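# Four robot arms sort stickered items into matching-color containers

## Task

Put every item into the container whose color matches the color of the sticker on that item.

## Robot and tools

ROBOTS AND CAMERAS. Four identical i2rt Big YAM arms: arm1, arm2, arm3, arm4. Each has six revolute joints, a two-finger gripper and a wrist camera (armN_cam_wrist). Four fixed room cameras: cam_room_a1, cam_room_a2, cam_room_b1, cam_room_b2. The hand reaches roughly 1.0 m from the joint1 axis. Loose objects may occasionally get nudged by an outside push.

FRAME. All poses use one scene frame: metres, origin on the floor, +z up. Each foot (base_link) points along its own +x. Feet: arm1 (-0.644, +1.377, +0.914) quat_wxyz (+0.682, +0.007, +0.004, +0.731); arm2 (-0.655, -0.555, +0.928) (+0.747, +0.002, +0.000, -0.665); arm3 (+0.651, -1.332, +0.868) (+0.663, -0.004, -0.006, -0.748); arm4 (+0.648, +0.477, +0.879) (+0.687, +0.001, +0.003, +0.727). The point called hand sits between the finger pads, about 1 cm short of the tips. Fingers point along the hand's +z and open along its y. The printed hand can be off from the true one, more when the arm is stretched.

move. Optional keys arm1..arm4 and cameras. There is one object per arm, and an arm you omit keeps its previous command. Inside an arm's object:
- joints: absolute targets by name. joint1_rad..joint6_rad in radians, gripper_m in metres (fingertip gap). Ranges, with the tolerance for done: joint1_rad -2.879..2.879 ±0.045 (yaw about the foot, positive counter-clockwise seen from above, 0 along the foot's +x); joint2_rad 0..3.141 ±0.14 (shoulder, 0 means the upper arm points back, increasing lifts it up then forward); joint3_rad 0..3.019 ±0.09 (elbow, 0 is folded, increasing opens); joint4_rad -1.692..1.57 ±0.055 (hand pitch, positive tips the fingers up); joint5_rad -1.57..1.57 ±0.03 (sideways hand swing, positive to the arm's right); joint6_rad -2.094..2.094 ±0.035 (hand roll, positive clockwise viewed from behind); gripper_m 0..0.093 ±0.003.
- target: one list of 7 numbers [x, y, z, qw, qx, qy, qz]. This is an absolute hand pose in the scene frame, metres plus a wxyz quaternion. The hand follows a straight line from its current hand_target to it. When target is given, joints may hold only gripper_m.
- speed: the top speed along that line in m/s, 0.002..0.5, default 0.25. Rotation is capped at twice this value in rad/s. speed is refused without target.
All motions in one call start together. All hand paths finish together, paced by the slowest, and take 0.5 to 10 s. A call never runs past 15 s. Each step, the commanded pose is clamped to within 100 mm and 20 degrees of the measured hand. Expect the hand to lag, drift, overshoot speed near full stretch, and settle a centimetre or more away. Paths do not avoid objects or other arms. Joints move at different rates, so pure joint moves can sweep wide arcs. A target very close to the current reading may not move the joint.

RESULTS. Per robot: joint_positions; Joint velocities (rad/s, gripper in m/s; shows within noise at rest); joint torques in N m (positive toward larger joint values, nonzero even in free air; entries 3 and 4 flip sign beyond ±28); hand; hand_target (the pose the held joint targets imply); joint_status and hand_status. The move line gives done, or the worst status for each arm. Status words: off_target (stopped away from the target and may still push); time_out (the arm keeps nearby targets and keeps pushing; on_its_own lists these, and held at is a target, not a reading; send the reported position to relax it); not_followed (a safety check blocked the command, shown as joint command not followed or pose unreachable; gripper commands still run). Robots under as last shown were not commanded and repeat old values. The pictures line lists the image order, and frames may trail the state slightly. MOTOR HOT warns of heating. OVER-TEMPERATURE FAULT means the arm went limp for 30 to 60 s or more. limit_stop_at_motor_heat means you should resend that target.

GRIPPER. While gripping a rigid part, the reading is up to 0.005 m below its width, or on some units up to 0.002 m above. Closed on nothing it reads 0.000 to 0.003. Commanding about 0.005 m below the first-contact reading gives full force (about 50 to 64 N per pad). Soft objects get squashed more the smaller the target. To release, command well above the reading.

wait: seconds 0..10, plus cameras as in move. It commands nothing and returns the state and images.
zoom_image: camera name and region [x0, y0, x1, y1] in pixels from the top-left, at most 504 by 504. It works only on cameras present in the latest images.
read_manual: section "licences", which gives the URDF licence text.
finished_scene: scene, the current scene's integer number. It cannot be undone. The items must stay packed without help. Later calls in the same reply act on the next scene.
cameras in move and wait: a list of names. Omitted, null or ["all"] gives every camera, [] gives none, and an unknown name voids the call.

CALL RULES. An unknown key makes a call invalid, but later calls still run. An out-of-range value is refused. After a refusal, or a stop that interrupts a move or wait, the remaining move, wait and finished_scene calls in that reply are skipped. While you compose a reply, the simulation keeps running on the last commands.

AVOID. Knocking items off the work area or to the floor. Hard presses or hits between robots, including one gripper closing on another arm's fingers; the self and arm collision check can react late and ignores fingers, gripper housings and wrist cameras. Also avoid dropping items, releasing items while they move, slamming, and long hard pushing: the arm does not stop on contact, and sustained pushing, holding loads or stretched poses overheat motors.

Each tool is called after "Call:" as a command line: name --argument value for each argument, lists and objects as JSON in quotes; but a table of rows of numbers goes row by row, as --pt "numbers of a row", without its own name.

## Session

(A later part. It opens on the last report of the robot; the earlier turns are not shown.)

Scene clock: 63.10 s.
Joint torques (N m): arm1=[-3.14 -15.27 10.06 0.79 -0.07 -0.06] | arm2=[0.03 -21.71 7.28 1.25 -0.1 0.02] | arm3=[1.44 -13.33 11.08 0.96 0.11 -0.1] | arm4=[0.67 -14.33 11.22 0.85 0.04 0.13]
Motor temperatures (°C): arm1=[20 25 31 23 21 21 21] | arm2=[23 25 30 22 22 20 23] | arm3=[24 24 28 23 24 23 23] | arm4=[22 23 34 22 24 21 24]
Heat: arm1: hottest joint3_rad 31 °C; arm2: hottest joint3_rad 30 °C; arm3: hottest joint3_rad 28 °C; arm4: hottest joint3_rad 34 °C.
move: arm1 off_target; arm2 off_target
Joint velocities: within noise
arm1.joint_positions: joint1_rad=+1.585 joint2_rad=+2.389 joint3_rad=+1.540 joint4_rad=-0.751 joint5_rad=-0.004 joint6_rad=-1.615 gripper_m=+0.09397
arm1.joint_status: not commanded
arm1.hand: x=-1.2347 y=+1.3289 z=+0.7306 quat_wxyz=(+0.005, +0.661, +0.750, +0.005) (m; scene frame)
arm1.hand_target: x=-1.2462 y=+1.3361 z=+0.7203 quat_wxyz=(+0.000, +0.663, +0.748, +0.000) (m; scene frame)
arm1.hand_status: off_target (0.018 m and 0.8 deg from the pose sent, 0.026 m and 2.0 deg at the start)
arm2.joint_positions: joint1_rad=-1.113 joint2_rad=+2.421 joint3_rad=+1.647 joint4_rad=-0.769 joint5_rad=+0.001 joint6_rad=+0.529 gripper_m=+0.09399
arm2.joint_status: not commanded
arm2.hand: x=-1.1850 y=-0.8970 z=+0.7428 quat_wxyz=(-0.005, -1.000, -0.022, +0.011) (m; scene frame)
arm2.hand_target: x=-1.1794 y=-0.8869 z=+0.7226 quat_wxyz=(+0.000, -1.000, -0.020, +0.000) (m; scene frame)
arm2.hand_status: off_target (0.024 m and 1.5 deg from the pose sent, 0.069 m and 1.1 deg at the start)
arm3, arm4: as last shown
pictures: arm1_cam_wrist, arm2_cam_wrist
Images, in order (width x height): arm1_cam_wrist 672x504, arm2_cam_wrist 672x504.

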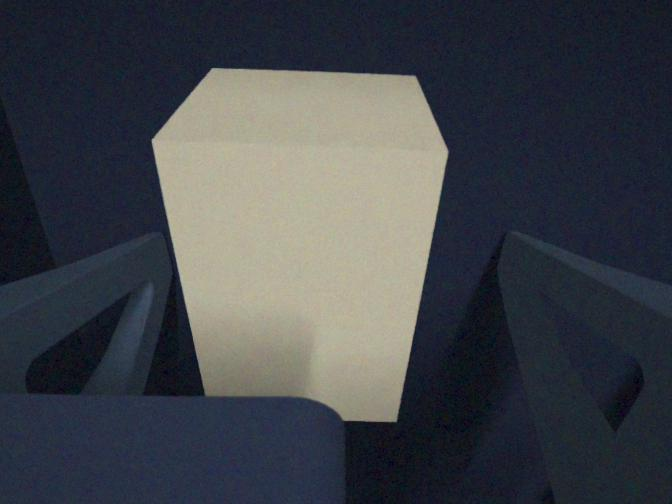

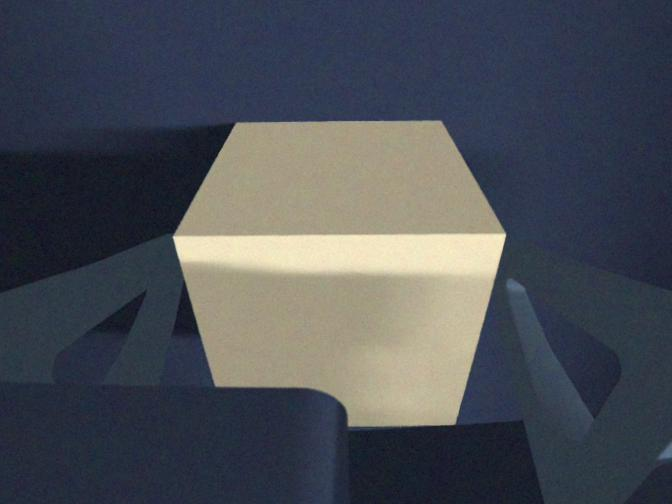

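Call:
move --arm1 '{"joints":{"gripper_m":0.04}}' --arm2 '{"joints":{"gripper_m":0.04}}' --cameras '["arm1_cam_wrist","arm2_cam_wrist"]'

Call:
move --arm1 '{"target":[-1.236,1.33,1.0,0,0.663,0.748,0]}' --arm2 '{"target":[-1.18,-0.887,1.0,0,1,0.02,0]}' --cameras '["cam_room_b1","cam_room_b2"]'

Call:
move --arm1 '{"joints":{"joint2_rad":0.4,"joint3_rad":0.95,"joint4_rad":-0.7,"joint5_rad":0,"joint6_rad":0}}' --arm2 '{"joints":{"joint2_rad":0.4,"joint3_rad":0.95,"joint4_rad":-0.7,"joint5_rad":0,"joint6_rad":0}}' --arm3 '{"joints":{"joint2_rad":0.237,"joint3_rad":0.723,"joint4_rad":-0.309}}' --arm4 '{"joints":{"joint2_rad":0.234,"joint3_rad":0.716,"joint4_rad":-0.319}}' --cameras '["cam_room_b1","cam_room_b2"]'

Call:
move --arm1 '{"joints":{"joint1_rad":-2.247}}' --arm2 '{"joints":{"joint1_rad":0.904}}' --arm3 '{"joints":{"joint1_rad":-2.13}}' --arm4 '{"joints":{"joint1_rad":0.95}}'

Scene clock: 74.93 s.
Joint torques (N m): arm1=[-2.78 -15.74 9.89 0.51 -0.02 -0.03] | arm2=[0.15 -21.66 7.17 1.22 -0.09 0.01] | arm3=[1.2 -13.45 11.04 0.94 0.13 -0.1] | arm4=[0.91 -13.92 11.08 0.83 0.07 0.16]
Motor temperatures (°C): arm1=[20 25 32 23 21 21 21] | arm2=[23 27 30 22 22 20 23] | arm3=[24 25 29 23 24 23 23] | arm4=[22 23 35 22 24 21 24]
Heat: arm1: hottest joint3_rad 32 °C; arm2: hottest joint3_rad 30 °C; arm3: hottest joint3_rad 29 °C; arm4: hottest joint3_rad 35 °C.
move: arm1 off_target; arm2 off_target
Joint velocities: within noise
arm1.joint_positions: joint1_rad=+1.583 joint2_rad=+2.391 joint3_rad=+1.544 joint4_rad=-0.747 joint5_rad=-0.004 joint6_rad=-1.615 gripper_m=+0.04443
arm1.joint_status: gripper_m off_target (ended at +0.04446, target +0.04000)
arm1.hand: x=-1.2370 y=+1.3294 z=+0.7303 quat_wxyz=(+0.003, +0.661, +0.750, +0.003) (m; scene frame)
arm1.hand_target: x=-1.2463 y=+1.3361 z=+0.7204 quat_wxyz=(+0.000, +0.663, +0.748, +0.000) (m; scene frame)
arm1.hand_status: not commanded
arm2.joint_positions: joint1_rad=-1.113 joint2_rad=+2.421 joint3_rad=+1.647 joint4_rad=-0.769 joint5_rad=+0.001 joint6_rad=+0.529 gripper_m=+0.05278
arm2.joint_status: gripper_m off_target (ended at +0.05281, target +0.04000)
arm2.hand: x=-1.1850 y=-0.8970 z=+0.7428 quat_wxyz=(-0.005, -1.000, -0.022, +0.011) (m; scene frame)
arm2.hand_target: x=-1.1793 y=-0.8868 z=+0.7226 quat_wxyz=(+0.000, -1.000, -0.020, +0.000) (m; scene frame)
arm2.hand_status: not commanded
arm3, arm4: as last shown
pictures: arm1_cam_wrist, arm2_cam_wrist
Images, in order (width x height): arm1_cam_wrist 672x504, arm2_cam_wrist 672x504.

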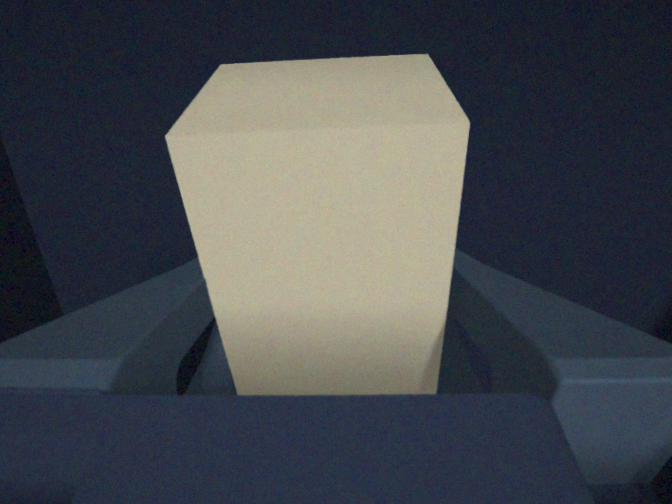

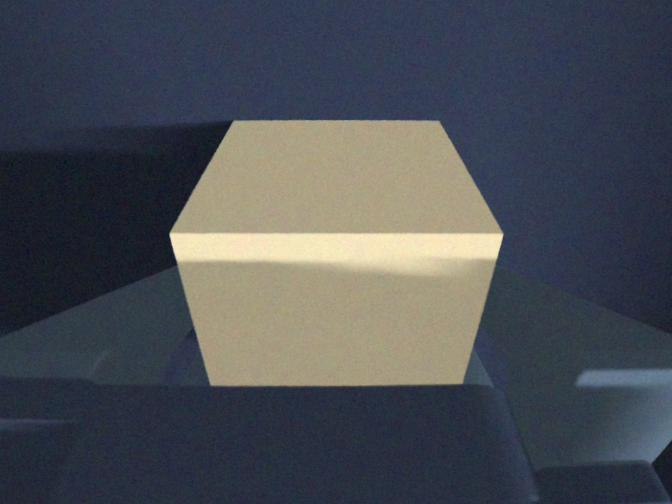

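Scene clock: 76.83 s.
Joint torques (N m): arm1=[-2.26 -17.03 13.93 -0.05 -0.07 0.07] | arm2=[-0.03 -22.48 13.68 0.08 -0.06 0.01] | arm3=[1.26 -13.27 11.08 0.98 0.11 -0.1] | arm4=[1.2 -14.21 11.21 0.75 0.05 0.14]
Motor temperatures (°C): arm1=[20 25 32 23 21 21 21] | arm2=[23 27 30 22 22 20 23] | arm3=[24 25 29 23 24 23 23] | arm4=[22 23 35 22 24 21 24]
Heat: arm1: hottest joint3_rad 32 °C; arm2: hottest joint3_rad 30 °C; arm3: hottest joint3_rad 29 °C; arm4: hottest joint3_rad 35 °C.
move: arm1 off_target; arm2 off_target
Joint velocities: within noise
arm1.joint_positions: joint1_rad=+1.583 joint2_rad=+1.998 joint3_rad=+1.607 joint4_rad=-1.239 joint5_rad=-0.004 joint6_rad=-1.615 gripper_m=+0.04444
arm1.joint_status: not commanded
arm1.hand: x=-1.2197 y=+1.3298 z=+0.9790 quat_wxyz=(+0.015, +0.661, +0.750, +0.016) (m; scene frame)
arm1.hand_target: x=-1.2351 y=+1.3301 z=+1.0003 quat_wxyz=(+0.000, +0.663, +0.748, +0.000) (m; scene frame)
arm1.hand_status: off_target (0.027 m and 2.6 deg from the pose sent, 0.270 m and 0.5 deg at the start)
arm2.joint_positions: joint1_rad=-1.114 joint2_rad=+2.046 joint3_rad=+1.690 joint4_rad=-1.245 joint5_rad=+0.001 joint6_rad=+0.529 gripper_m=+0.05281
arm2.joint_status: not commanded
arm2.hand: x=-1.1646 y=-0.8839 z=+0.9833 quat_wxyz=(+0.010, -1.000, -0.022, -0.014) (m; scene frame)
arm2.hand_target: x=-1.1794 y=-0.8865 z=+1.0001 quat_wxyz=(+0.000, -1.000, -0.020, +0.000) (m; scene frame)
arm2.hand_status: off_target (0.023 m and 1.9 deg from the pose sent, 0.257 m and 1.5 deg at the start)
arm3, arm4: as last shown
pictures: cam_room_b1, cam_room_b2
Images, in order (width x height): cam_room_b1 672x504, cam_room_b2 672x504.

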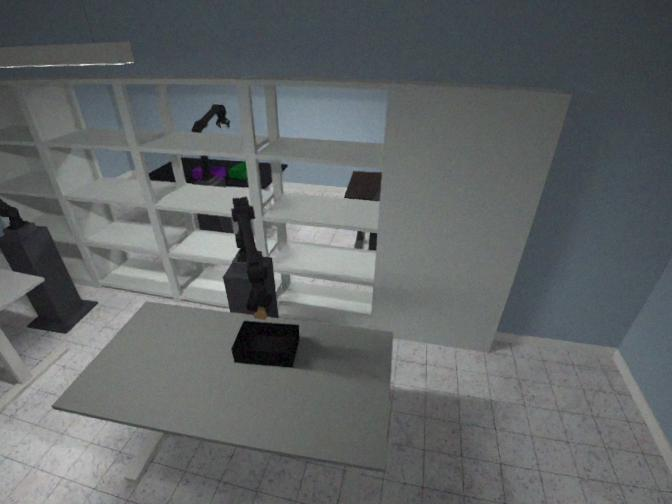

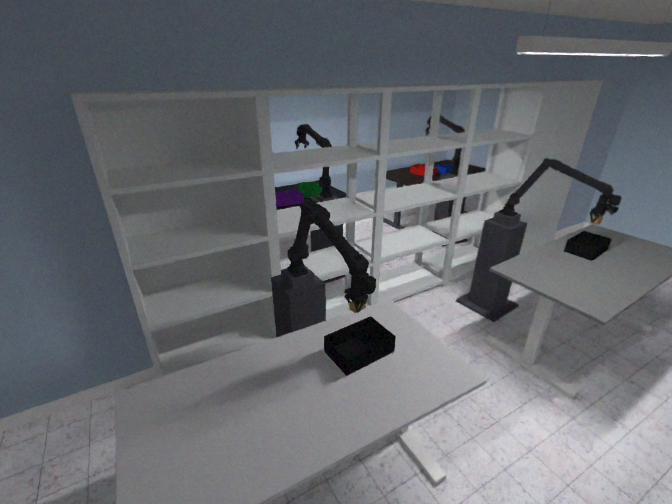

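Scene clock: 78.87 s.
Joint torques (N m): arm1=[-1.79 4.42 10.81 2.4 0.07 0.12] | arm2=[-0.09 1.08 10.04 3.37 -0.06 -0.08] | arm3=[1.61 2.96 9.22 2.44 0.1 -0.11] | arm4=[1.55 2.2 9.4 1.98 0.07 0.15]
Motor temperatures (°C): arm1=[20 25 32 23 21 21 21] | arm2=[23 27 30 22 22 20 23] | arm3=[24 25 29 23 24 23 23] | arm4=[22 23 35 22 24 21 24]
Heat: arm1: hottest joint3_rad 32 °C; arm2: hottest joint3_rad 30 °C; arm3: hottest joint3_rad 29 °C; arm4: hottest joint3_rad 35 °C.
move: arm1 done; arm2 done; arm3 done; arm4 done
Joint velocities: within noise
arm1.joint_positions: joint1_rad=+1.583 joint2_rad=+0.397 joint3_rad=+0.946 joint4_rad=-0.715 joint5_rad=-0.001 joint6_rad=-0.007 gripper_m=+0.04458
arm1.joint_status: all done
arm1.hand: x=-0.9023 y=+1.3545 z=+1.4165 quat_wxyz=(+0.023, +0.757, +0.035, -0.652) (m; scene frame)
arm1.hand_target: x=-0.9034 y=+1.3554 z=+1.4215 quat_wxyz=(+0.024, +0.752, +0.031, -0.658) (m; scene frame)
arm1.hand_status: not commanded
arm2.joint_positions: joint1_rad=-1.115 joint2_rad=+0.401 joint3_rad=+0.959 joint4_rad=-0.719 joint5_rad=+0.001 joint6_rad=+0.015 gripper_m=+0.05281
arm2.joint_status: all done
arm2.hand: x=-0.8803 y=-0.7008 z=+1.4311 quat_wxyz=(-0.186, -0.733, -0.210, +0.619) (m; scene frame)
arm2.hand_target: x=-0.8830 y=-0.6998 z=+1.4306 quat_wxyz=(-0.180, -0.729, -0.211, +0.625) (m; scene frame)
arm2.hand_status: not commanded
arm3.joint_positions: joint1_rad=+1.667 joint2_rad=+0.240 joint3_rad=+0.724 joint4_rad=-0.326 joint5_rad=-0.002 joint6_rad=+0.005 gripper_m=+0.09398
arm3.joint_status: all done
arm3.hand: x=+0.9015 y=-1.3309 z=+1.3708 quat_wxyz=(-0.761, -0.004, -0.648, +0.011) (m; scene frame)
arm3.hand_target: x=+0.9000 y=-1.3305 z=+1.3748 quat_wxyz=(-0.767, -0.002, -0.641, +0.013) (m; scene frame)
arm3.hand_status: not commanded
arm4.joint_positions: joint1_rad=-1.604 joint2_rad=+0.242 joint3_rad=+0.709 joint4_rad=-0.339 joint5_rad=+0.001 joint6_rad=-0.011 gripper_m=+0.09398
arm4.joint_status: all done
arm4.hand: x=+0.9057 y=+0.4843 z=+1.3683 quat_wxyz=(-0.749, +0.012, -0.662, -0.003) (m; scene frame)
arm4.hand_target: x=+0.9006 y=+0.4854 z=+1.3792 quat_wxyz=(-0.761, +0.010, -0.649, -0.009) (m; scene frame)
arm4.hand_status: not commanded
pictures: cam_room_b1, cam_room_b2
Images, in order (width x height): cam_room_b1 672x504, cam_room_b2 672x504.

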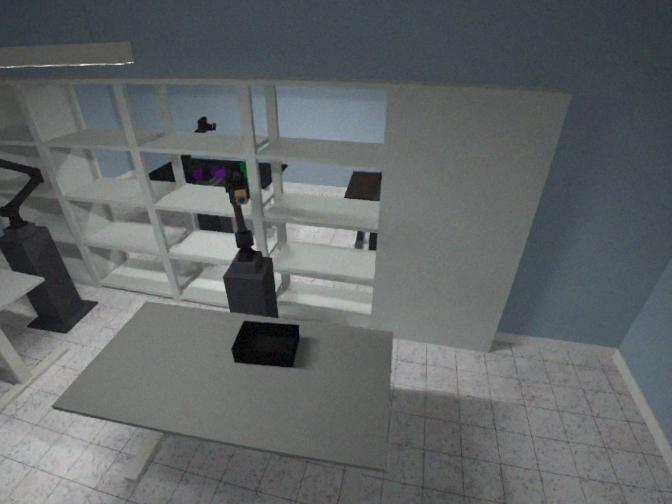

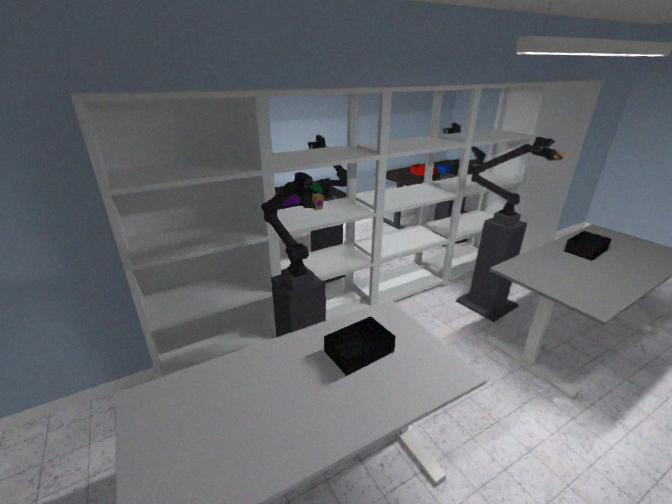

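Scene clock: 81.47 s.
Joint torques (N m): arm1=[-2.55 4.6 10.97 2.28 -0.03 0.11] | arm2=[1.2 1.2 10.02 3.38 0.01 -0.07] | arm3=[0.5 2.96 9.25 2.47 -0.05 -0.11] | arm4=[1.03 2.67 9.36 2 0.14 0.16]
Motor temperatures (°C): arm1=[20 25 32 23 21 21 21] | arm2=[23 27 30 22 22 20 23] | arm3=[24 25 29 23 24 23 23] | arm4=[22 23 35 22 24 21 24]
Heat: arm1: hottest joint3_rad 32 °C; arm2: hottest joint3_rad 30 °C; arm3: hottest joint3_rad 29 °C; arm4: hottest joint3_rad 35 °C.
move: arm1 done; arm2 done; arm3 done; arm4 done
Joint velocities: within noise
arm1.joint_positions: joint1_rad=-2.240 joint2_rad=+0.397 joint3_rad=+0.946 joint4_rad=-0.715 joint5_rad=+0.002 joint6_rad=-0.006 gripper_m=+0.04457
arm1.joint_status: all done
arm1.hand: x=-0.4160 y=+1.2242 z=+1.4085 quat_wxyz=(-0.610, -0.224, -0.735, +0.195) (m; scene frame)
arm1.hand_target: x=-0.4158 y=+1.2224 z=+1.4135 quat_wxyz=(-0.616, -0.226, -0.728, +0.196) (m; scene frame)
arm1.hand_status: not commanded
arm2.joint_positions: joint1_rad=+0.900 joint2_rad=+0.401 joint3_rad=+0.959 joint4_rad=-0.719 joint5_rad=-0.001 joint6_rad=+0.014 gripper_m=+0.05283
arm2.joint_status: all done
arm2.hand: x=-0.4295 y=-0.6973 z=+1.4320 quat_wxyz=(-0.625, -0.214, -0.731, +0.171) (m; scene frame)
arm2.hand_target: x=-0.4275 y=-0.6974 z=+1.4315 quat_wxyz=(-0.628, -0.207, -0.729, +0.176) (m; scene frame)
arm2.hand_status: not commanded
arm3.joint_positions: joint1_rad=-2.120 joint2_rad=+0.240 joint3_rad=+0.724 joint4_rad=-0.326 joint5_rad=+0.001 joint6_rad=+0.005 gripper_m=+0.09402
arm3.joint_status: all done
arm3.hand: x=+0.4539 y=-1.1683 z=+1.3681 quat_wxyz=(+0.244, -0.614, +0.220, +0.717) (m; scene frame)
arm3.hand_target: x=+0.4566 y=-1.1673 z=+1.3720 quat_wxyz=(+0.252, -0.607, +0.219, +0.721) (m; scene frame)
arm3.hand_status: not commanded
arm4.joint_positions: joint1_rad=+0.947 joint2_rad=+0.242 joint3_rad=+0.709 joint4_rad=-0.339 joint5_rad=-0.001 joint6_rad=-0.011 gripper_m=+0.09402
arm4.joint_status: all done
arm4.hand: x=+0.4349 y=+0.6166 z=+1.3701 quat_wxyz=(-0.212, +0.634, -0.183, -0.721) (m; scene frame)
arm4.hand_target: x=+0.4389 y=+0.6135 z=+1.3809 quat_wxyz=(-0.211, +0.620, -0.182, -0.733) (m; scene frame)
arm4.hand_status: not commanded
pictures: arm1_cam_wrist, arm2_cam_wrist, arm3_cam_wrist, arm4_cam_wrist, cam_room_a1, cam_room_a2, cam_room_b1, cam_room_b2
Images, in order (width x height): arm1_cam_wrist 672x504, arm2_cam_wrist 672x504, arm3_cam_wrist 672x504, arm4_cam_wrist 672x504, cam_room_a1 672x504, cam_room_a2 672x504, cam_room_b1 672x504, cam_room_b2 672x504.

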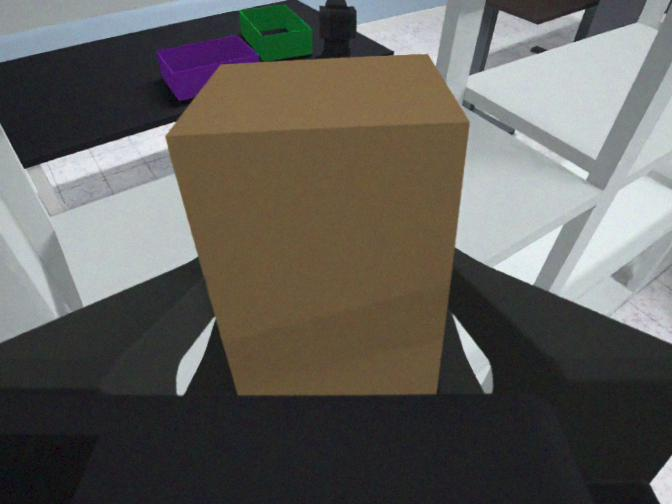

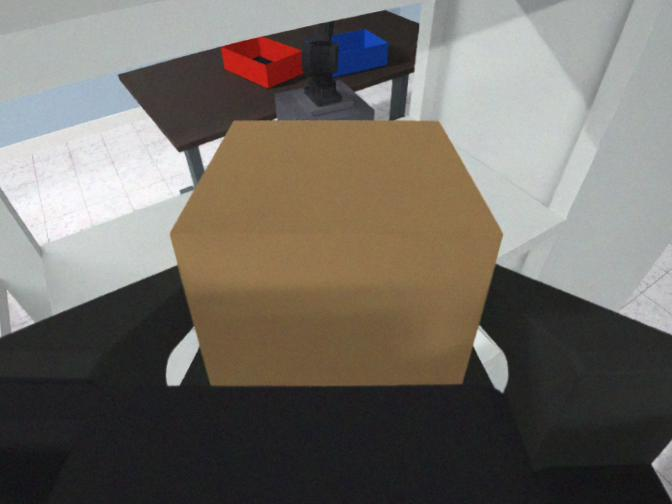

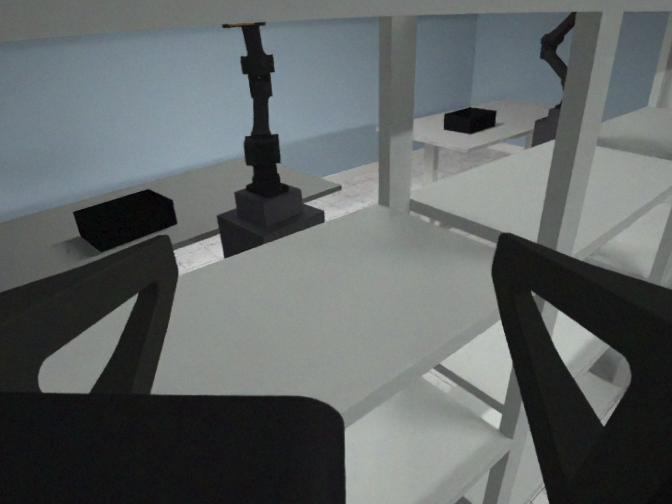

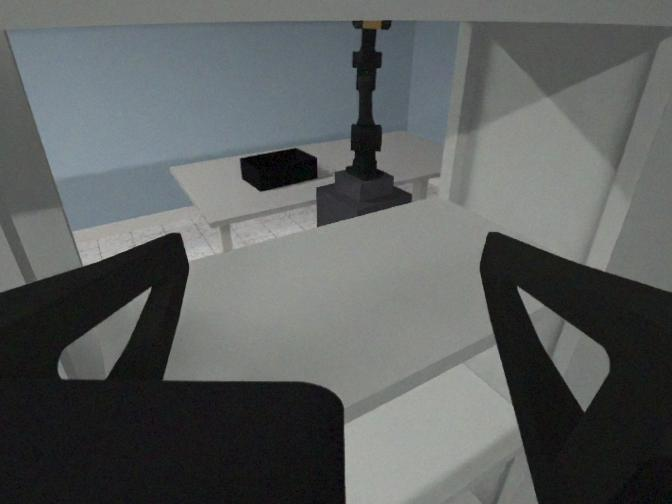

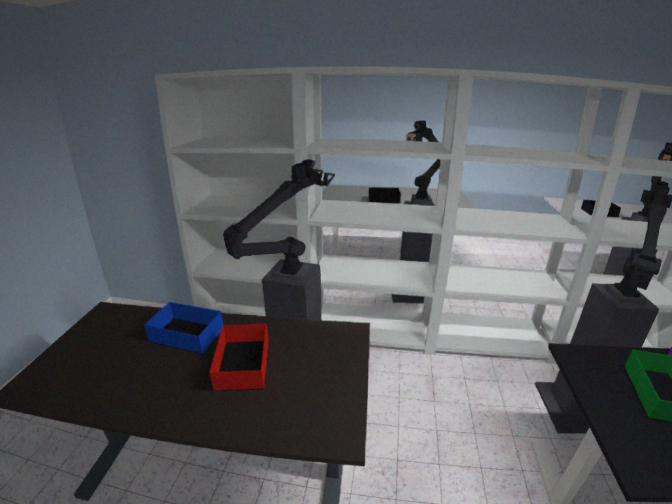

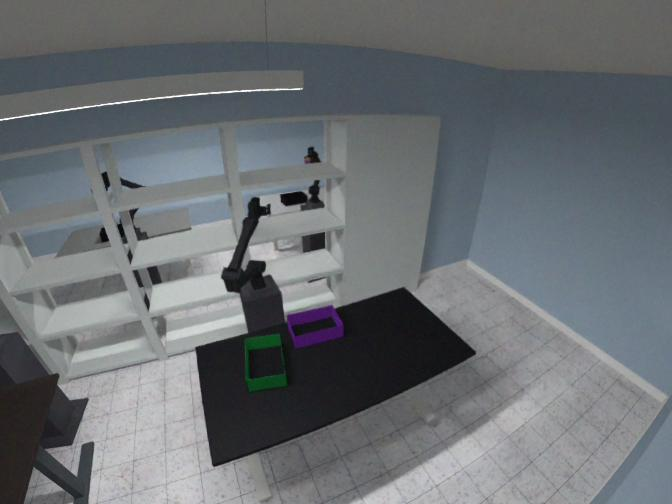

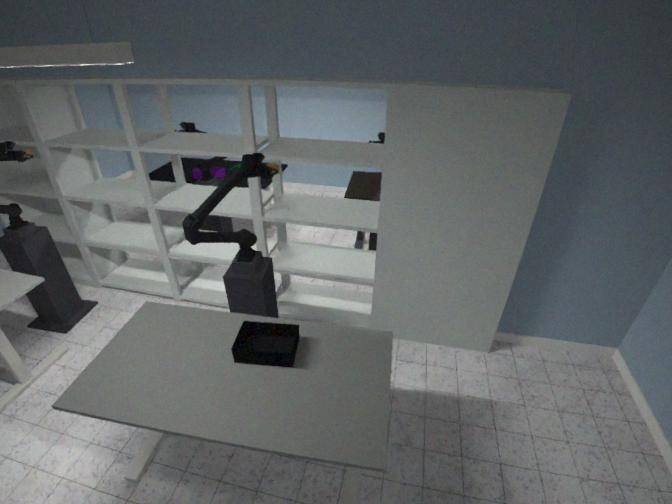

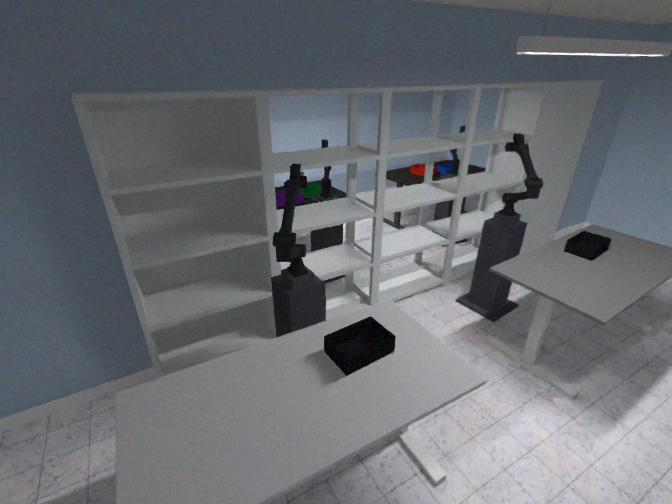

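Call:
zoom_image --camera "cam_room_a2" --region '[280, 135, 340, 180]'

Call:
zoom_image --camera "cam_room_a1" --region '[390, 110, 450, 155]'

Call:
zoom_image --camera "arm4_cam_wrist" --region '[330, 0, 410, 60]'

Scaled by 8.400.

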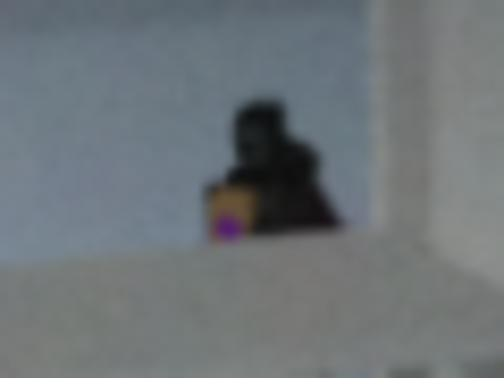

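Scaled by 8.400.

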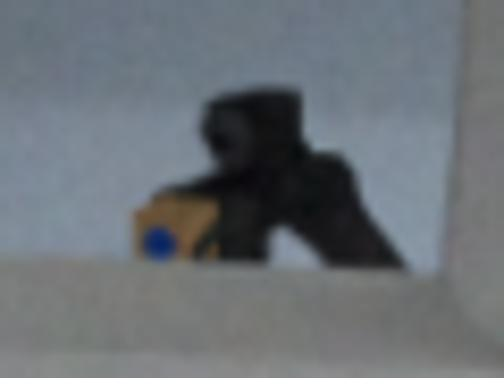

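Scaled by 6.300.

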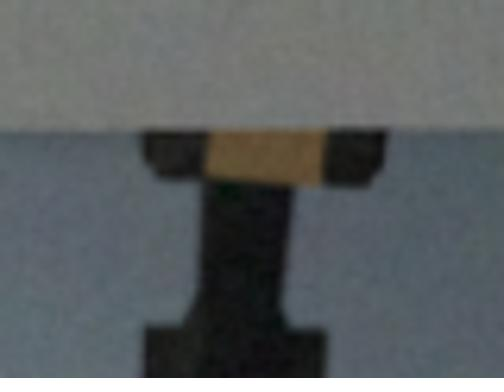

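Call:
move --arm1 '{"target":[-0.34,1.166,1.28,0.675,0.211,0.675,-0.211]}' --arm2 '{"target":[-0.34,-0.75,1.28,0.68,0.193,0.68,-0.193]}' --cameras '[]'

Call:
move --arm1 '{"target":[-0.02,0.945,1.2,0.675,0.211,0.675,-0.211]}' --arm2 '{"target":[-0.01,-0.95,1.2,0.68,0.193,0.68,-0.193]}' --cameras '[]'

Call:
move --arm1 '{"target":[-0.012,0.94,1.085,0.675,0.211,0.675,-0.211],"speed":0.12}' --arm2 '{"target":[-0.006,-0.95,1.065,0.68,0.193,0.68,-0.193],"speed":0.12}' --cameras '["arm3_cam_wrist","arm4_cam_wrist"]'

Call:
zoom_image --camera "arm4_cam_wrist" --region '[280, 100, 480, 350]'

Call:
zoom_image --camera "arm3_cam_wrist" --region '[150, 100, 350, 350]'

Scene clock: 97.47 s.
Joint torques (N m): arm1=[-2.37 0.67 13.45 2.66 -0.04 0.12] | arm2=[1.44 -2.9 12.19 3.64 0.15 -0.09] | arm3=[0.5 3.02 9.28 2.43 -0.04 -0.11] | arm4=[1.2 2.37 9.52 2.21 0.11 0.15]
Motor temperatures (°C): arm1=[20 25 33 23 21 21 22] | arm2=[23 26 31 22 22 20 24] | arm3=[24 24 30 23 24 23 23] | arm4=[22 23 35 22 24 21 24]
Heat: arm1: hottest joint3_rad 33 °C; arm2: hottest joint3_rad 31 °C; arm3: hottest joint3_rad 30 °C; arm4: hottest joint3_rad 35 °C.
move: arm1 off_target; arm2 done
Joint velocities: within noise
arm1.joint_positions: joint1_rad=-2.248 joint2_rad=+0.566 joint3_rad=+0.489 joint4_rad=+0.047 joint5_rad=-0.012 joint6_rad=-0.001 gripper_m=+0.04457
arm1.joint_status: not commanded
arm1.hand: x=-0.3374 y=+1.1689 z=+1.2626 quat_wxyz=(-0.660, -0.210, -0.692, +0.205) (m; scene frame)
arm1.hand_target: x=-0.3403 y=+1.1663 z=+1.2798 quat_wxyz=(-0.675, -0.211, -0.675, +0.211) (m; scene frame)
arm1.hand_status: off_target (0.018 m and 2.7 deg from the pose sent, 0.160 m and 10.3 deg at the start)
arm2.joint_positions: joint1_rad=+0.900 joint2_rad=+0.596 joint3_rad=+0.471 joint4_rad=+0.093 joint5_rad=+0.004 joint6_rad=+0.011 gripper_m=+0.05283
arm2.joint_status: not commanded
arm2.hand: x=-0.3404 y=-0.7526 z=+1.2719 quat_wxyz=(-0.670, -0.203, -0.689, +0.186) (m; scene frame)
arm2.hand_target: x=-0.3401 y=-0.7499 z=+1.2800 quat_wxyz=(-0.680, -0.193, -0.680, +0.193) (m; scene frame)
arm2.hand_status: done (0.008 m and 2.0 deg from the pose sent, 0.184 m and 9.3 deg at the start)
arm3, arm4: as last shown
pictures: none
No camera images: "cameras" was empty.

Scene clock: 99.73 s.
Joint torques (N m): arm1=[-1.85 -13.68 16.13 1.5 0.08 0.12] | arm2=[1.44 -18.32 15.54 2.26 0.1 -0.07] | arm3=[0.56 3.02 9.26 2.5 -0.04 -0.11] | arm4=[0.56 2.37 9.35 2.06 0.13 0.12]
Motor temperatures (°C): arm1=[20 25 33 23 21 21 22] | arm2=[23 26 31 22 22 20 24] | arm3=[24 24 30 23 24 23 23] | arm4=[22 23 35 22 24 21 24]
Heat: arm1: hottest joint3_rad 33 °C; arm2: hottest joint3_rad 31 °C; arm3: hottest joint3_rad 30 °C; arm4: hottest joint3_rad 35 °C.
move: arm1 off_target; arm2 off_target
Joint velocities: within noise
arm1.joint_positions: joint1_rad=-2.248 joint2_rad=+1.801 joint3_rad=+1.219 joint4_rad=+0.541 joint5_rad=-0.005 joint6_rad=-0.001 gripper_m=+0.04457
arm1.joint_status: not commanded
arm1.hand: x=-0.0328 y=+0.9545 z=+1.1664 quat_wxyz=(-0.655, -0.214, -0.695, +0.207) (m; scene frame)
arm1.hand_target: x=-0.0224 y=+0.9466 z=+1.2001 quat_wxyz=(-0.675, -0.211, -0.675, +0.211) (m; scene frame)
arm1.hand_status: off_target (0.037 m and 3.3 deg from the pose sent, 0.393 m and 2.7 deg at the start)
arm2.joint_positions: joint1_rad=+0.900 joint2_rad=+1.819 joint3_rad=+1.204 joint4_rad=+0.578 joint5_rad=+0.005 joint6_rad=+0.011 gripper_m=+0.05283
arm2.joint_status: not commanded
arm2.hand: x=-0.0280 y=-0.9455 z=+1.1797 quat_wxyz=(-0.668, -0.204, -0.691, +0.187) (m; scene frame)
arm2.hand_target: x=-0.0119 y=-0.9488 z=+1.2000 quat_wxyz=(-0.680, -0.193, -0.680, +0.193) (m; scene frame)
arm2.hand_status: off_target (0.027 m and 2.3 deg from the pose sent, 0.392 m and 2.0 deg at the start)
arm3, arm4: as last shown
pictures: none
No camera images: "cameras" was empty.

Scene clock: 101.57 s.
Joint torques (N m): arm1=[-1.32 -15.09 11.23 2.63 0.07 0.12] | arm2=[1.55 -19.31 9.66 3.66 0.16 -0.07] | arm3=[0.44 3.02 9.25 2.45 -0.03 -0.11] | arm4=[0.85 2.26 9.44 2.06 0.09 0.15]
Motor temperatures (°C): arm1=[20 25 33 23 21 21 22] | arm2=[23 26 31 22 22 20 24] | arm3=[24 24 30 23 24 23 23] | arm4=[22 23 35 22 24 21 24]
Heat: arm1: hottest joint3_rad 33 °C; arm2: hottest joint3_rad 31 °C; arm3: hottest joint3_rad 30 °C; arm4: hottest joint3_rad 35 °C.
move: arm1 off_target; arm2 done
Joint velocities: within noise
arm1.joint_positions: joint1_rad=-2.248 joint2_rad=+2.008 joint3_rad=+1.219 joint4_rad=+0.759 joint5_rad=-0.003 joint6_rad=-0.001 gripper_m=+0.04457
arm1.joint_status: not commanded
arm1.hand: x=-0.0186 y=+0.9434 z=+1.0696 quat_wxyz=(-0.659, -0.213, -0.690, +0.209) (m; scene frame)
arm1.hand_target: x=-0.0125 y=+0.9403 z=+1.0852 quat_wxyz=(-0.675, -0.211, -0.675, +0.211) (m; scene frame)
arm1.hand_status: off_target (0.017 m and 2.5 deg from the pose sent, 0.085 m and 3.3 deg at the start)
arm2.joint_positions: joint1_rad=+0.903 joint2_rad=+2.060 joint3_rad=+1.204 joint4_rad=+0.839 joint5_rad=+0.007 joint6_rad=+0.011 gripper_m=+0.05283
arm2.joint_status: not commanded
arm2.hand: x=-0.0120 y=-0.9531 z=+1.0678 quat_wxyz=(-0.675, -0.201, -0.684, +0.188) (m; scene frame)
arm2.hand_target: x=-0.0061 y=-0.9498 z=+1.0651 quat_wxyz=(-0.680, -0.193, -0.680, +0.193) (m; scene frame)
arm2.hand_status: done (0.007 m and 1.3 deg from the pose sent, 0.117 m and 2.3 deg at the start)
arm3, arm4: as last shown
pictures: arm3_cam_wrist, arm4_cam_wrist
Images, in order (width x height): arm3_cam_wrist 672x504, arm4_cam_wrist 672x504.

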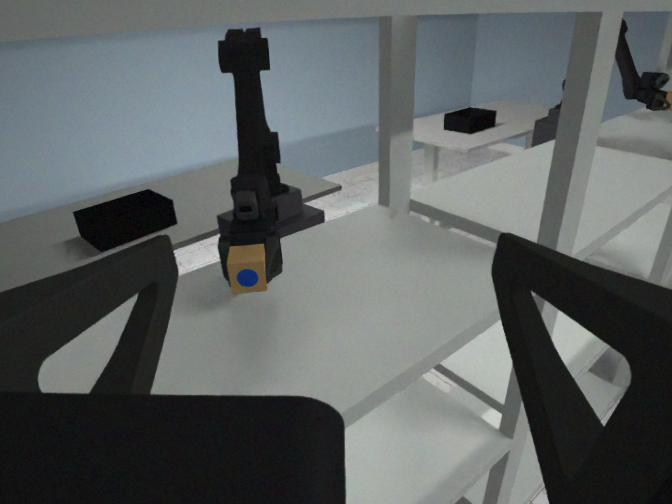

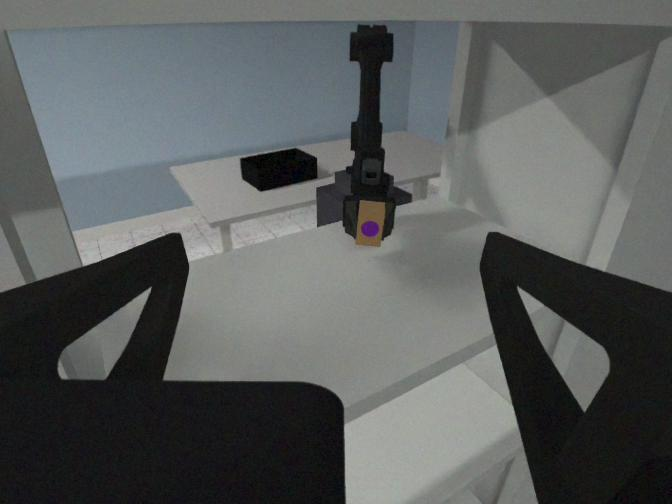

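Scaled by 2.016.

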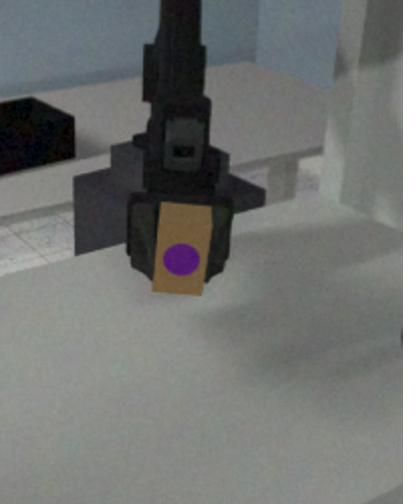

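Scaled by 2.016.

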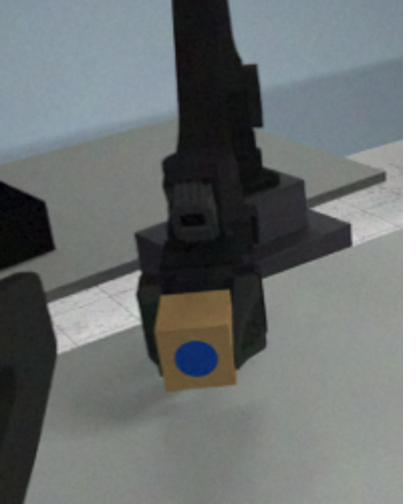

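Call:
move --arm1 '{"target":[-0.012,0.94,1.056,0.675,0.211,0.675,-0.211],"speed":0.08}' --arm2 '{"target":[-0.006,-0.95,1.036,0.68,0.193,0.68,-0.193],"speed":0.08}' --cameras '[]'

Call:
move --arm1 '{"target":[-0.012,0.94,1.042,0.675,0.211,0.675,-0.211],"speed":0.04}' --arm2 '{"target":[-0.006,-0.95,1.024,0.68,0.193,0.68,-0.193],"speed":0.04}' --cameras '["arm3_cam_wrist","arm4_cam_wrist"]'

Call:
zoom_image --camera "arm4_cam_wrist" --region '[280, 100, 480, 350]'

Call:
zoom_image --camera "arm3_cam_wrist" --region '[150, 100, 350, 350]'

Scene clock: 111.07 s.
Joint torques (N m): arm1=[-1.49 -16.09 10.24 2.67 0.08 0.14] | arm2=[1.49 -19.78 9.33 3.64 0.15 -0.08] | arm3=[0.56 2.9 9.26 2.48 -0.04 -0.11] | arm4=[1.08 2.49 9.55 2.07 0.11 0.15]
Motor temperatures (°C): arm1=[20 25 32 23 21 21 22] | arm2=[23 26 30 23 22 20 24] | arm3=[24 24 30 23 24 23 23] | arm4=[22 22 35 22 24 21 24]
Heat: arm1: hottest joint3_rad 32 °C; arm2: hottest joint3_rad 30 °C; arm3: hottest joint3_rad 30 °C; arm4: hottest joint3_rad 35 °C.
move: arm1 off_target; arm2 done
Joint velocities: within noise
arm1.joint_positions: joint1_rad=-2.248 joint2_rad=+2.061 joint3_rad=+1.219 joint4_rad=+0.820 joint5_rad=-0.002 joint6_rad=-0.001 gripper_m=+0.04457
arm1.joint_status: not commanded
arm1.hand: x=-0.0177 y=+0.9424 z=+1.0447 quat_wxyz=(-0.661, -0.212, -0.688, +0.209) (m; scene frame)
arm1.hand_target: x=-0.0123 y=+0.9402 z=+1.0561 quat_wxyz=(-0.675, -0.211, -0.675, +0.211) (m; scene frame)
arm1.hand_status: off_target (0.013 m and 2.2 deg from the pose sent, 0.015 m and 2.5 deg at the start)
arm2.joint_positions: joint1_rad=+0.903 joint2_rad=+2.117 joint3_rad=+1.204 joint4_rad=+0.897 joint5_rad=+0.007 joint6_rad=+0.011 gripper_m=+0.05283
arm2.joint_status: not commanded
arm2.hand: x=-0.0119 y=-0.9530 z=+1.0407 quat_wxyz=(-0.676, -0.201, -0.684, +0.188) (m; scene frame)
arm2.hand_target: x=-0.0062 y=-0.9498 z=+1.0360 quat_wxyz=(-0.680, -0.193, -0.680, +0.193) (m; scene frame)
arm2.hand_status: done (0.008 m and 1.3 deg from the pose sent, 0.032 m and 1.3 deg at the start)
arm3, arm4: as last shown
pictures: none
No camera images: "cameras" was empty.

Scene clock: 112.03 s.
Joint torques (N m): arm1=[-1.85 -15.56 10.11 2.5 0.14 0.1] | arm2=[1.49 -19.14 9.33 3.63 0.13 -0.04] | arm3=[0.56 2.78 9.28 2.5 -0.04 -0.11] | arm4=[0.91 2.26 9.43 2.11 0.11 0.13]
Motor temperatures (°C): arm1=[20 25 32 23 21 21 22] | arm2=[23 26 30 23 22 20 24] | arm3=[24 24 30 23 24 23 23] | arm4=[22 22 35 22 24 21 24]
Heat: arm1: hottest joint3_rad 32 °C; arm2: hottest joint3_rad 30 °C; arm3: hottest joint3_rad 30 °C; arm4: hottest joint3_rad 35 °C.
move: arm1 done; arm2 off_target
Joint velocities: within noise
arm1.joint_positions: joint1_rad=-2.248 joint2_rad=+2.084 joint3_rad=+1.219 joint4_rad=+0.848 joint5_rad=-0.002 joint6_rad=-0.001 gripper_m=+0.04457
arm1.joint_status: not commanded
arm1.hand: x=-0.0176 y=+0.9423 z=+1.0346 quat_wxyz=(-0.663, -0.212, -0.686, +0.210) (m; scene frame)
arm1.hand_target: x=-0.0123 y=+0.9401 z=+1.0419 quat_wxyz=(-0.675, -0.211, -0.675, +0.211) (m; scene frame)
arm1.hand_status: done (0.010 m and 1.9 deg from the pose sent, 0.007 m and 2.2 deg at the start)
arm2.joint_positions: joint1_rad=+0.903 joint2_rad=+2.136 joint3_rad=+1.204 joint4_rad=+0.921 joint5_rad=+0.007 joint6_rad=+0.009 gripper_m=+0.05283
arm2.joint_status: not commanded
arm2.hand: x=-0.0122 y=-0.9528 z=+1.0325 quat_wxyz=(-0.677, -0.200, -0.682, +0.189) (m; scene frame)
arm2.hand_target: x=-0.0063 y=-0.9497 z=+1.0240 quat_wxyz=(-0.680, -0.193, -0.680, +0.193) (m; scene frame)
arm2.hand_status: off_target (0.011 m and 1.0 deg from the pose sent, 0.018 m and 1.3 deg at the start)
arm3, arm4: as last shown
pictures: arm3_cam_wrist, arm4_cam_wrist
Images, in order (width x height): arm3_cam_wrist 672x504, arm4_cam_wrist 672x504.

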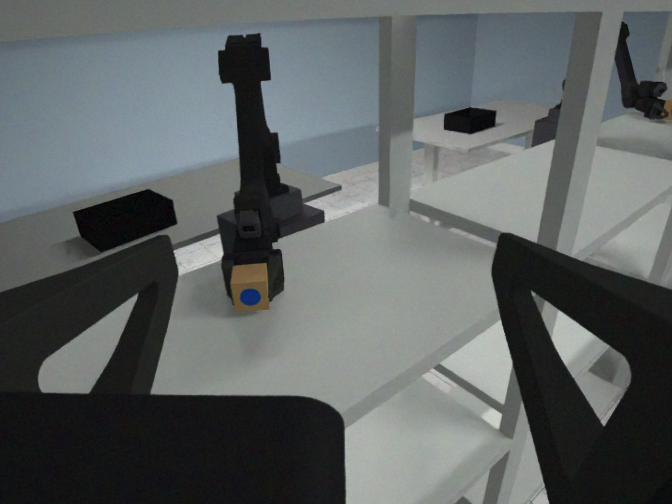

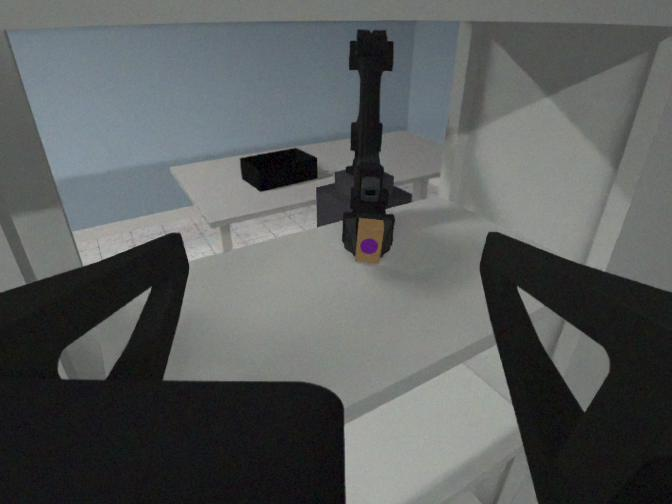

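Scaled by 2.016.

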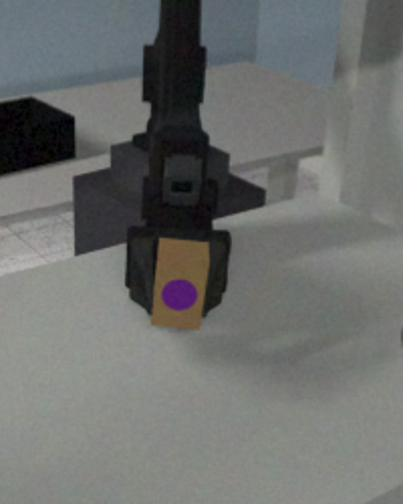

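Scaled by 2.016.

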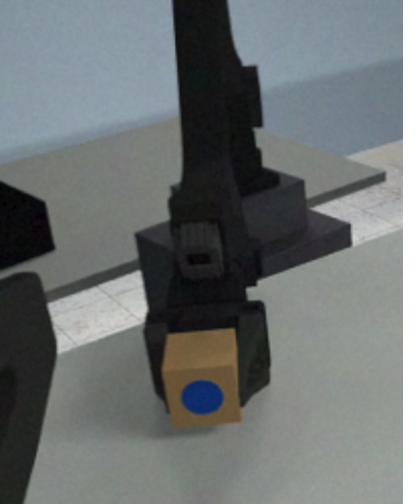

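Call:
move --arm1 '{"target":[-0.012,0.94,1.031,0.675,0.211,0.675,-0.211],"speed":0.04}' --arm2 '{"target":[-0.006,-0.95,1.015,0.68,0.193,0.68,-0.193],"speed":0.04}' --cameras '[]'

Call:
move --arm1 '{"target":[-0.012,0.94,1.023,0.675,0.211,0.675,-0.211],"speed":0.04}' --cameras '["arm1_cam_wrist","arm3_cam_wrist","arm4_cam_wrist"]'

Call:
zoom_image --camera "arm4_cam_wrist" --region '[280, 100, 480, 350]'

Scene clock: 117.67 s.
Joint torques (N m): arm1=[-1.73 -15.79 10.02 2.56 0.07 0.11] | arm2=[1.44 -18.14 9.32 3.37 0.14 -0.05] | arm3=[0.5 2.84 9.25 2.47 -0.04 -0.1] | arm4=[1.38 2.96 9.36 2.02 0.12 0.13]
Motor temperatures (°C): arm1=[20 25 32 23 21 21 22] | arm2=[23 27 30 23 22 20 24] | arm3=[24 24 30 23 24 23 23] | arm4=[22 22 35 22 24 21 24]
Heat: arm1: hottest joint3_rad 32 °C; arm2: hottest joint3_rad 30 °C; arm3: hottest joint3_rad 30 °C; arm4: hottest joint3_rad 35 °C.
move: arm1 done; arm2 off_target
Joint velocities: within noise
arm1.joint_positions: joint1_rad=-2.248 joint2_rad=+2.106 joint3_rad=+1.219 joint4_rad=+0.870 joint5_rad=-0.002 joint6_rad=+0.000 gripper_m=+0.04457
arm1.joint_status: not commanded
arm1.hand: x=-0.0177 y=+0.9423 z=+1.0243 quat_wxyz=(-0.663, -0.212, -0.686, +0.210) (m; scene frame)
arm1.hand_target: x=-0.0122 y=+0.9402 z=+1.0311 quat_wxyz=(-0.675, -0.211, -0.675, +0.211) (m; scene frame)
arm1.hand_status: done (0.009 m and 1.9 deg from the pose sent, 0.007 m and 1.9 deg at the start)
arm2.joint_positions: joint1_rad=+0.903 joint2_rad=+2.143 joint3_rad=+1.204 joint4_rad=+0.944 joint5_rad=+0.007 joint6_rad=+0.008 gripper_m=+0.05283
arm2.joint_status: not commanded
arm2.hand: x=-0.0123 y=-0.9527 z=+1.0330 quat_wxyz=(-0.683, -0.198, -0.677, +0.191) (m; scene frame)
arm2.hand_target: x=-0.0067 y=-0.9495 z=+1.0152 quat_wxyz=(-0.680, -0.193, -0.680, +0.193) (m; scene frame)
arm2.hand_status: off_target (0.019 m and 0.8 deg from the pose sent, 0.019 m and 1.0 deg at the start)
arm3, arm4: as last shown
pictures: none
No camera images: "cameras" was empty.

Scene clock: 118.63 s.
Joint torques (N m): arm1=[-1.67 -14.92 10.03 2.55 0.12 0.09] | arm2=[1.49 -18.2 9.36 3.36 0.13 -0.05] | arm3=[0.62 2.9 9.25 2.47 -0.04 -0.11] | arm4=[0.85 2.67 9.36 2.09 0.11 0.15]
Motor temperatures (°C): arm1=[20 25 32 23 21 21 22] | arm2=[23 27 30 23 22 20 24] | arm3=[24 24 30 23 24 23 23] | arm4=[22 22 35 22 24 21 24]
Heat: arm1: hottest joint3_rad 32 °C; arm2: hottest joint3_rad 30 °C; arm3: hottest joint3_rad 30 °C; arm4: hottest joint3_rad 35 °C.
move: arm1 done
Joint velocities: within noise
arm1.joint_positions: joint1_rad=-2.248 joint2_rad=+2.112 joint3_rad=+1.219 joint4_rad=+0.889 joint5_rad=-0.002 joint6_rad=+0.002 gripper_m=+0.04457
arm1.joint_status: not commanded
arm1.hand: x=-0.0178 y=+0.9423 z=+1.0243 quat_wxyz=(-0.668, -0.212, -0.682, +0.211) (m; scene frame)
arm1.hand_target: x=-0.0122 y=+0.9401 z=+1.0231 quat_wxyz=(-0.675, -0.211, -0.675, +0.211) (m; scene frame)
arm1.hand_status: done (0.006 m and 1.1 deg from the pose sent, 0.006 m and 1.9 deg at the start)
arm2, arm3, arm4: as last shown
arm2.joint_positions: joint1_rad=+0.903 joint2_rad=+2.143 joint3_rad=+1.204 joint4_rad=+0.945 joint5_rad=+0.007 joint6_rad=+0.008 gripper_m=+0.05283
arm2.hand: x=-0.0123 y=-0.9527 z=+1.0331 quat_wxyz=(-0.683, -0.198, -0.677, +0.191) (m; scene frame)
pictures: arm1_cam_wrist, arm3_cam_wrist, arm4_cam_wrist
Images, in order (width x height): arm1_cam_wrist 672x504, arm3_cam_wrist 672x504, arm4_cam_wrist 672x504.

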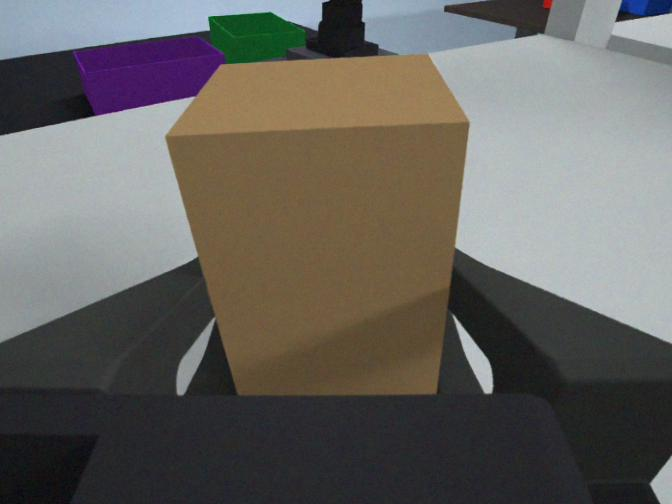

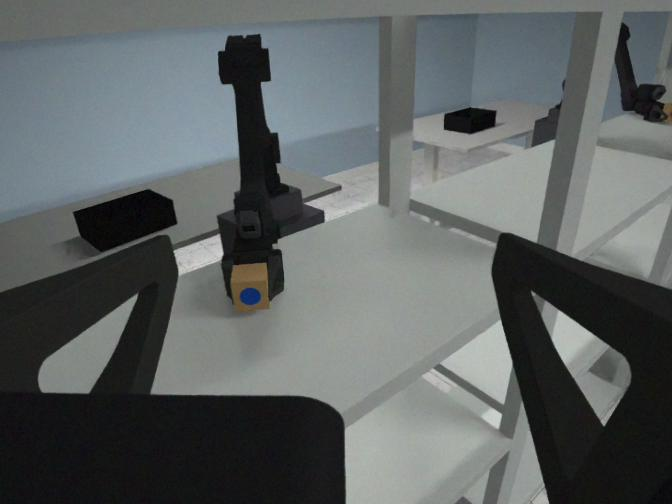

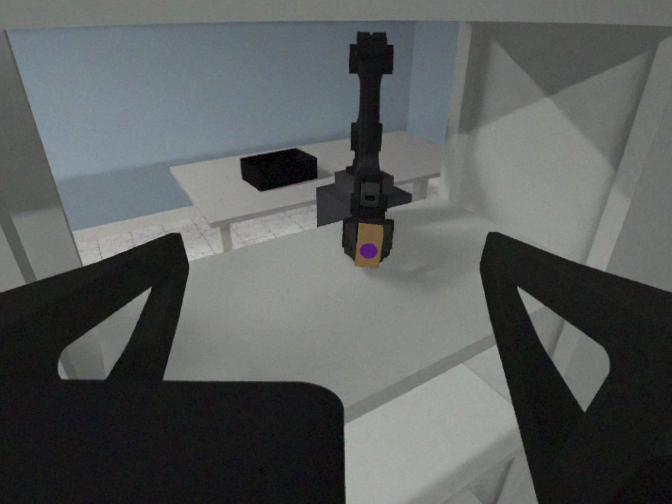

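Scaled by 2.016.

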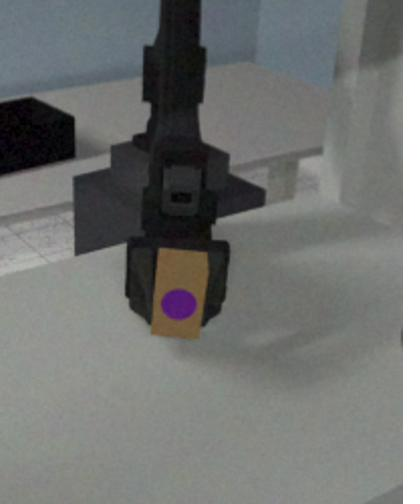

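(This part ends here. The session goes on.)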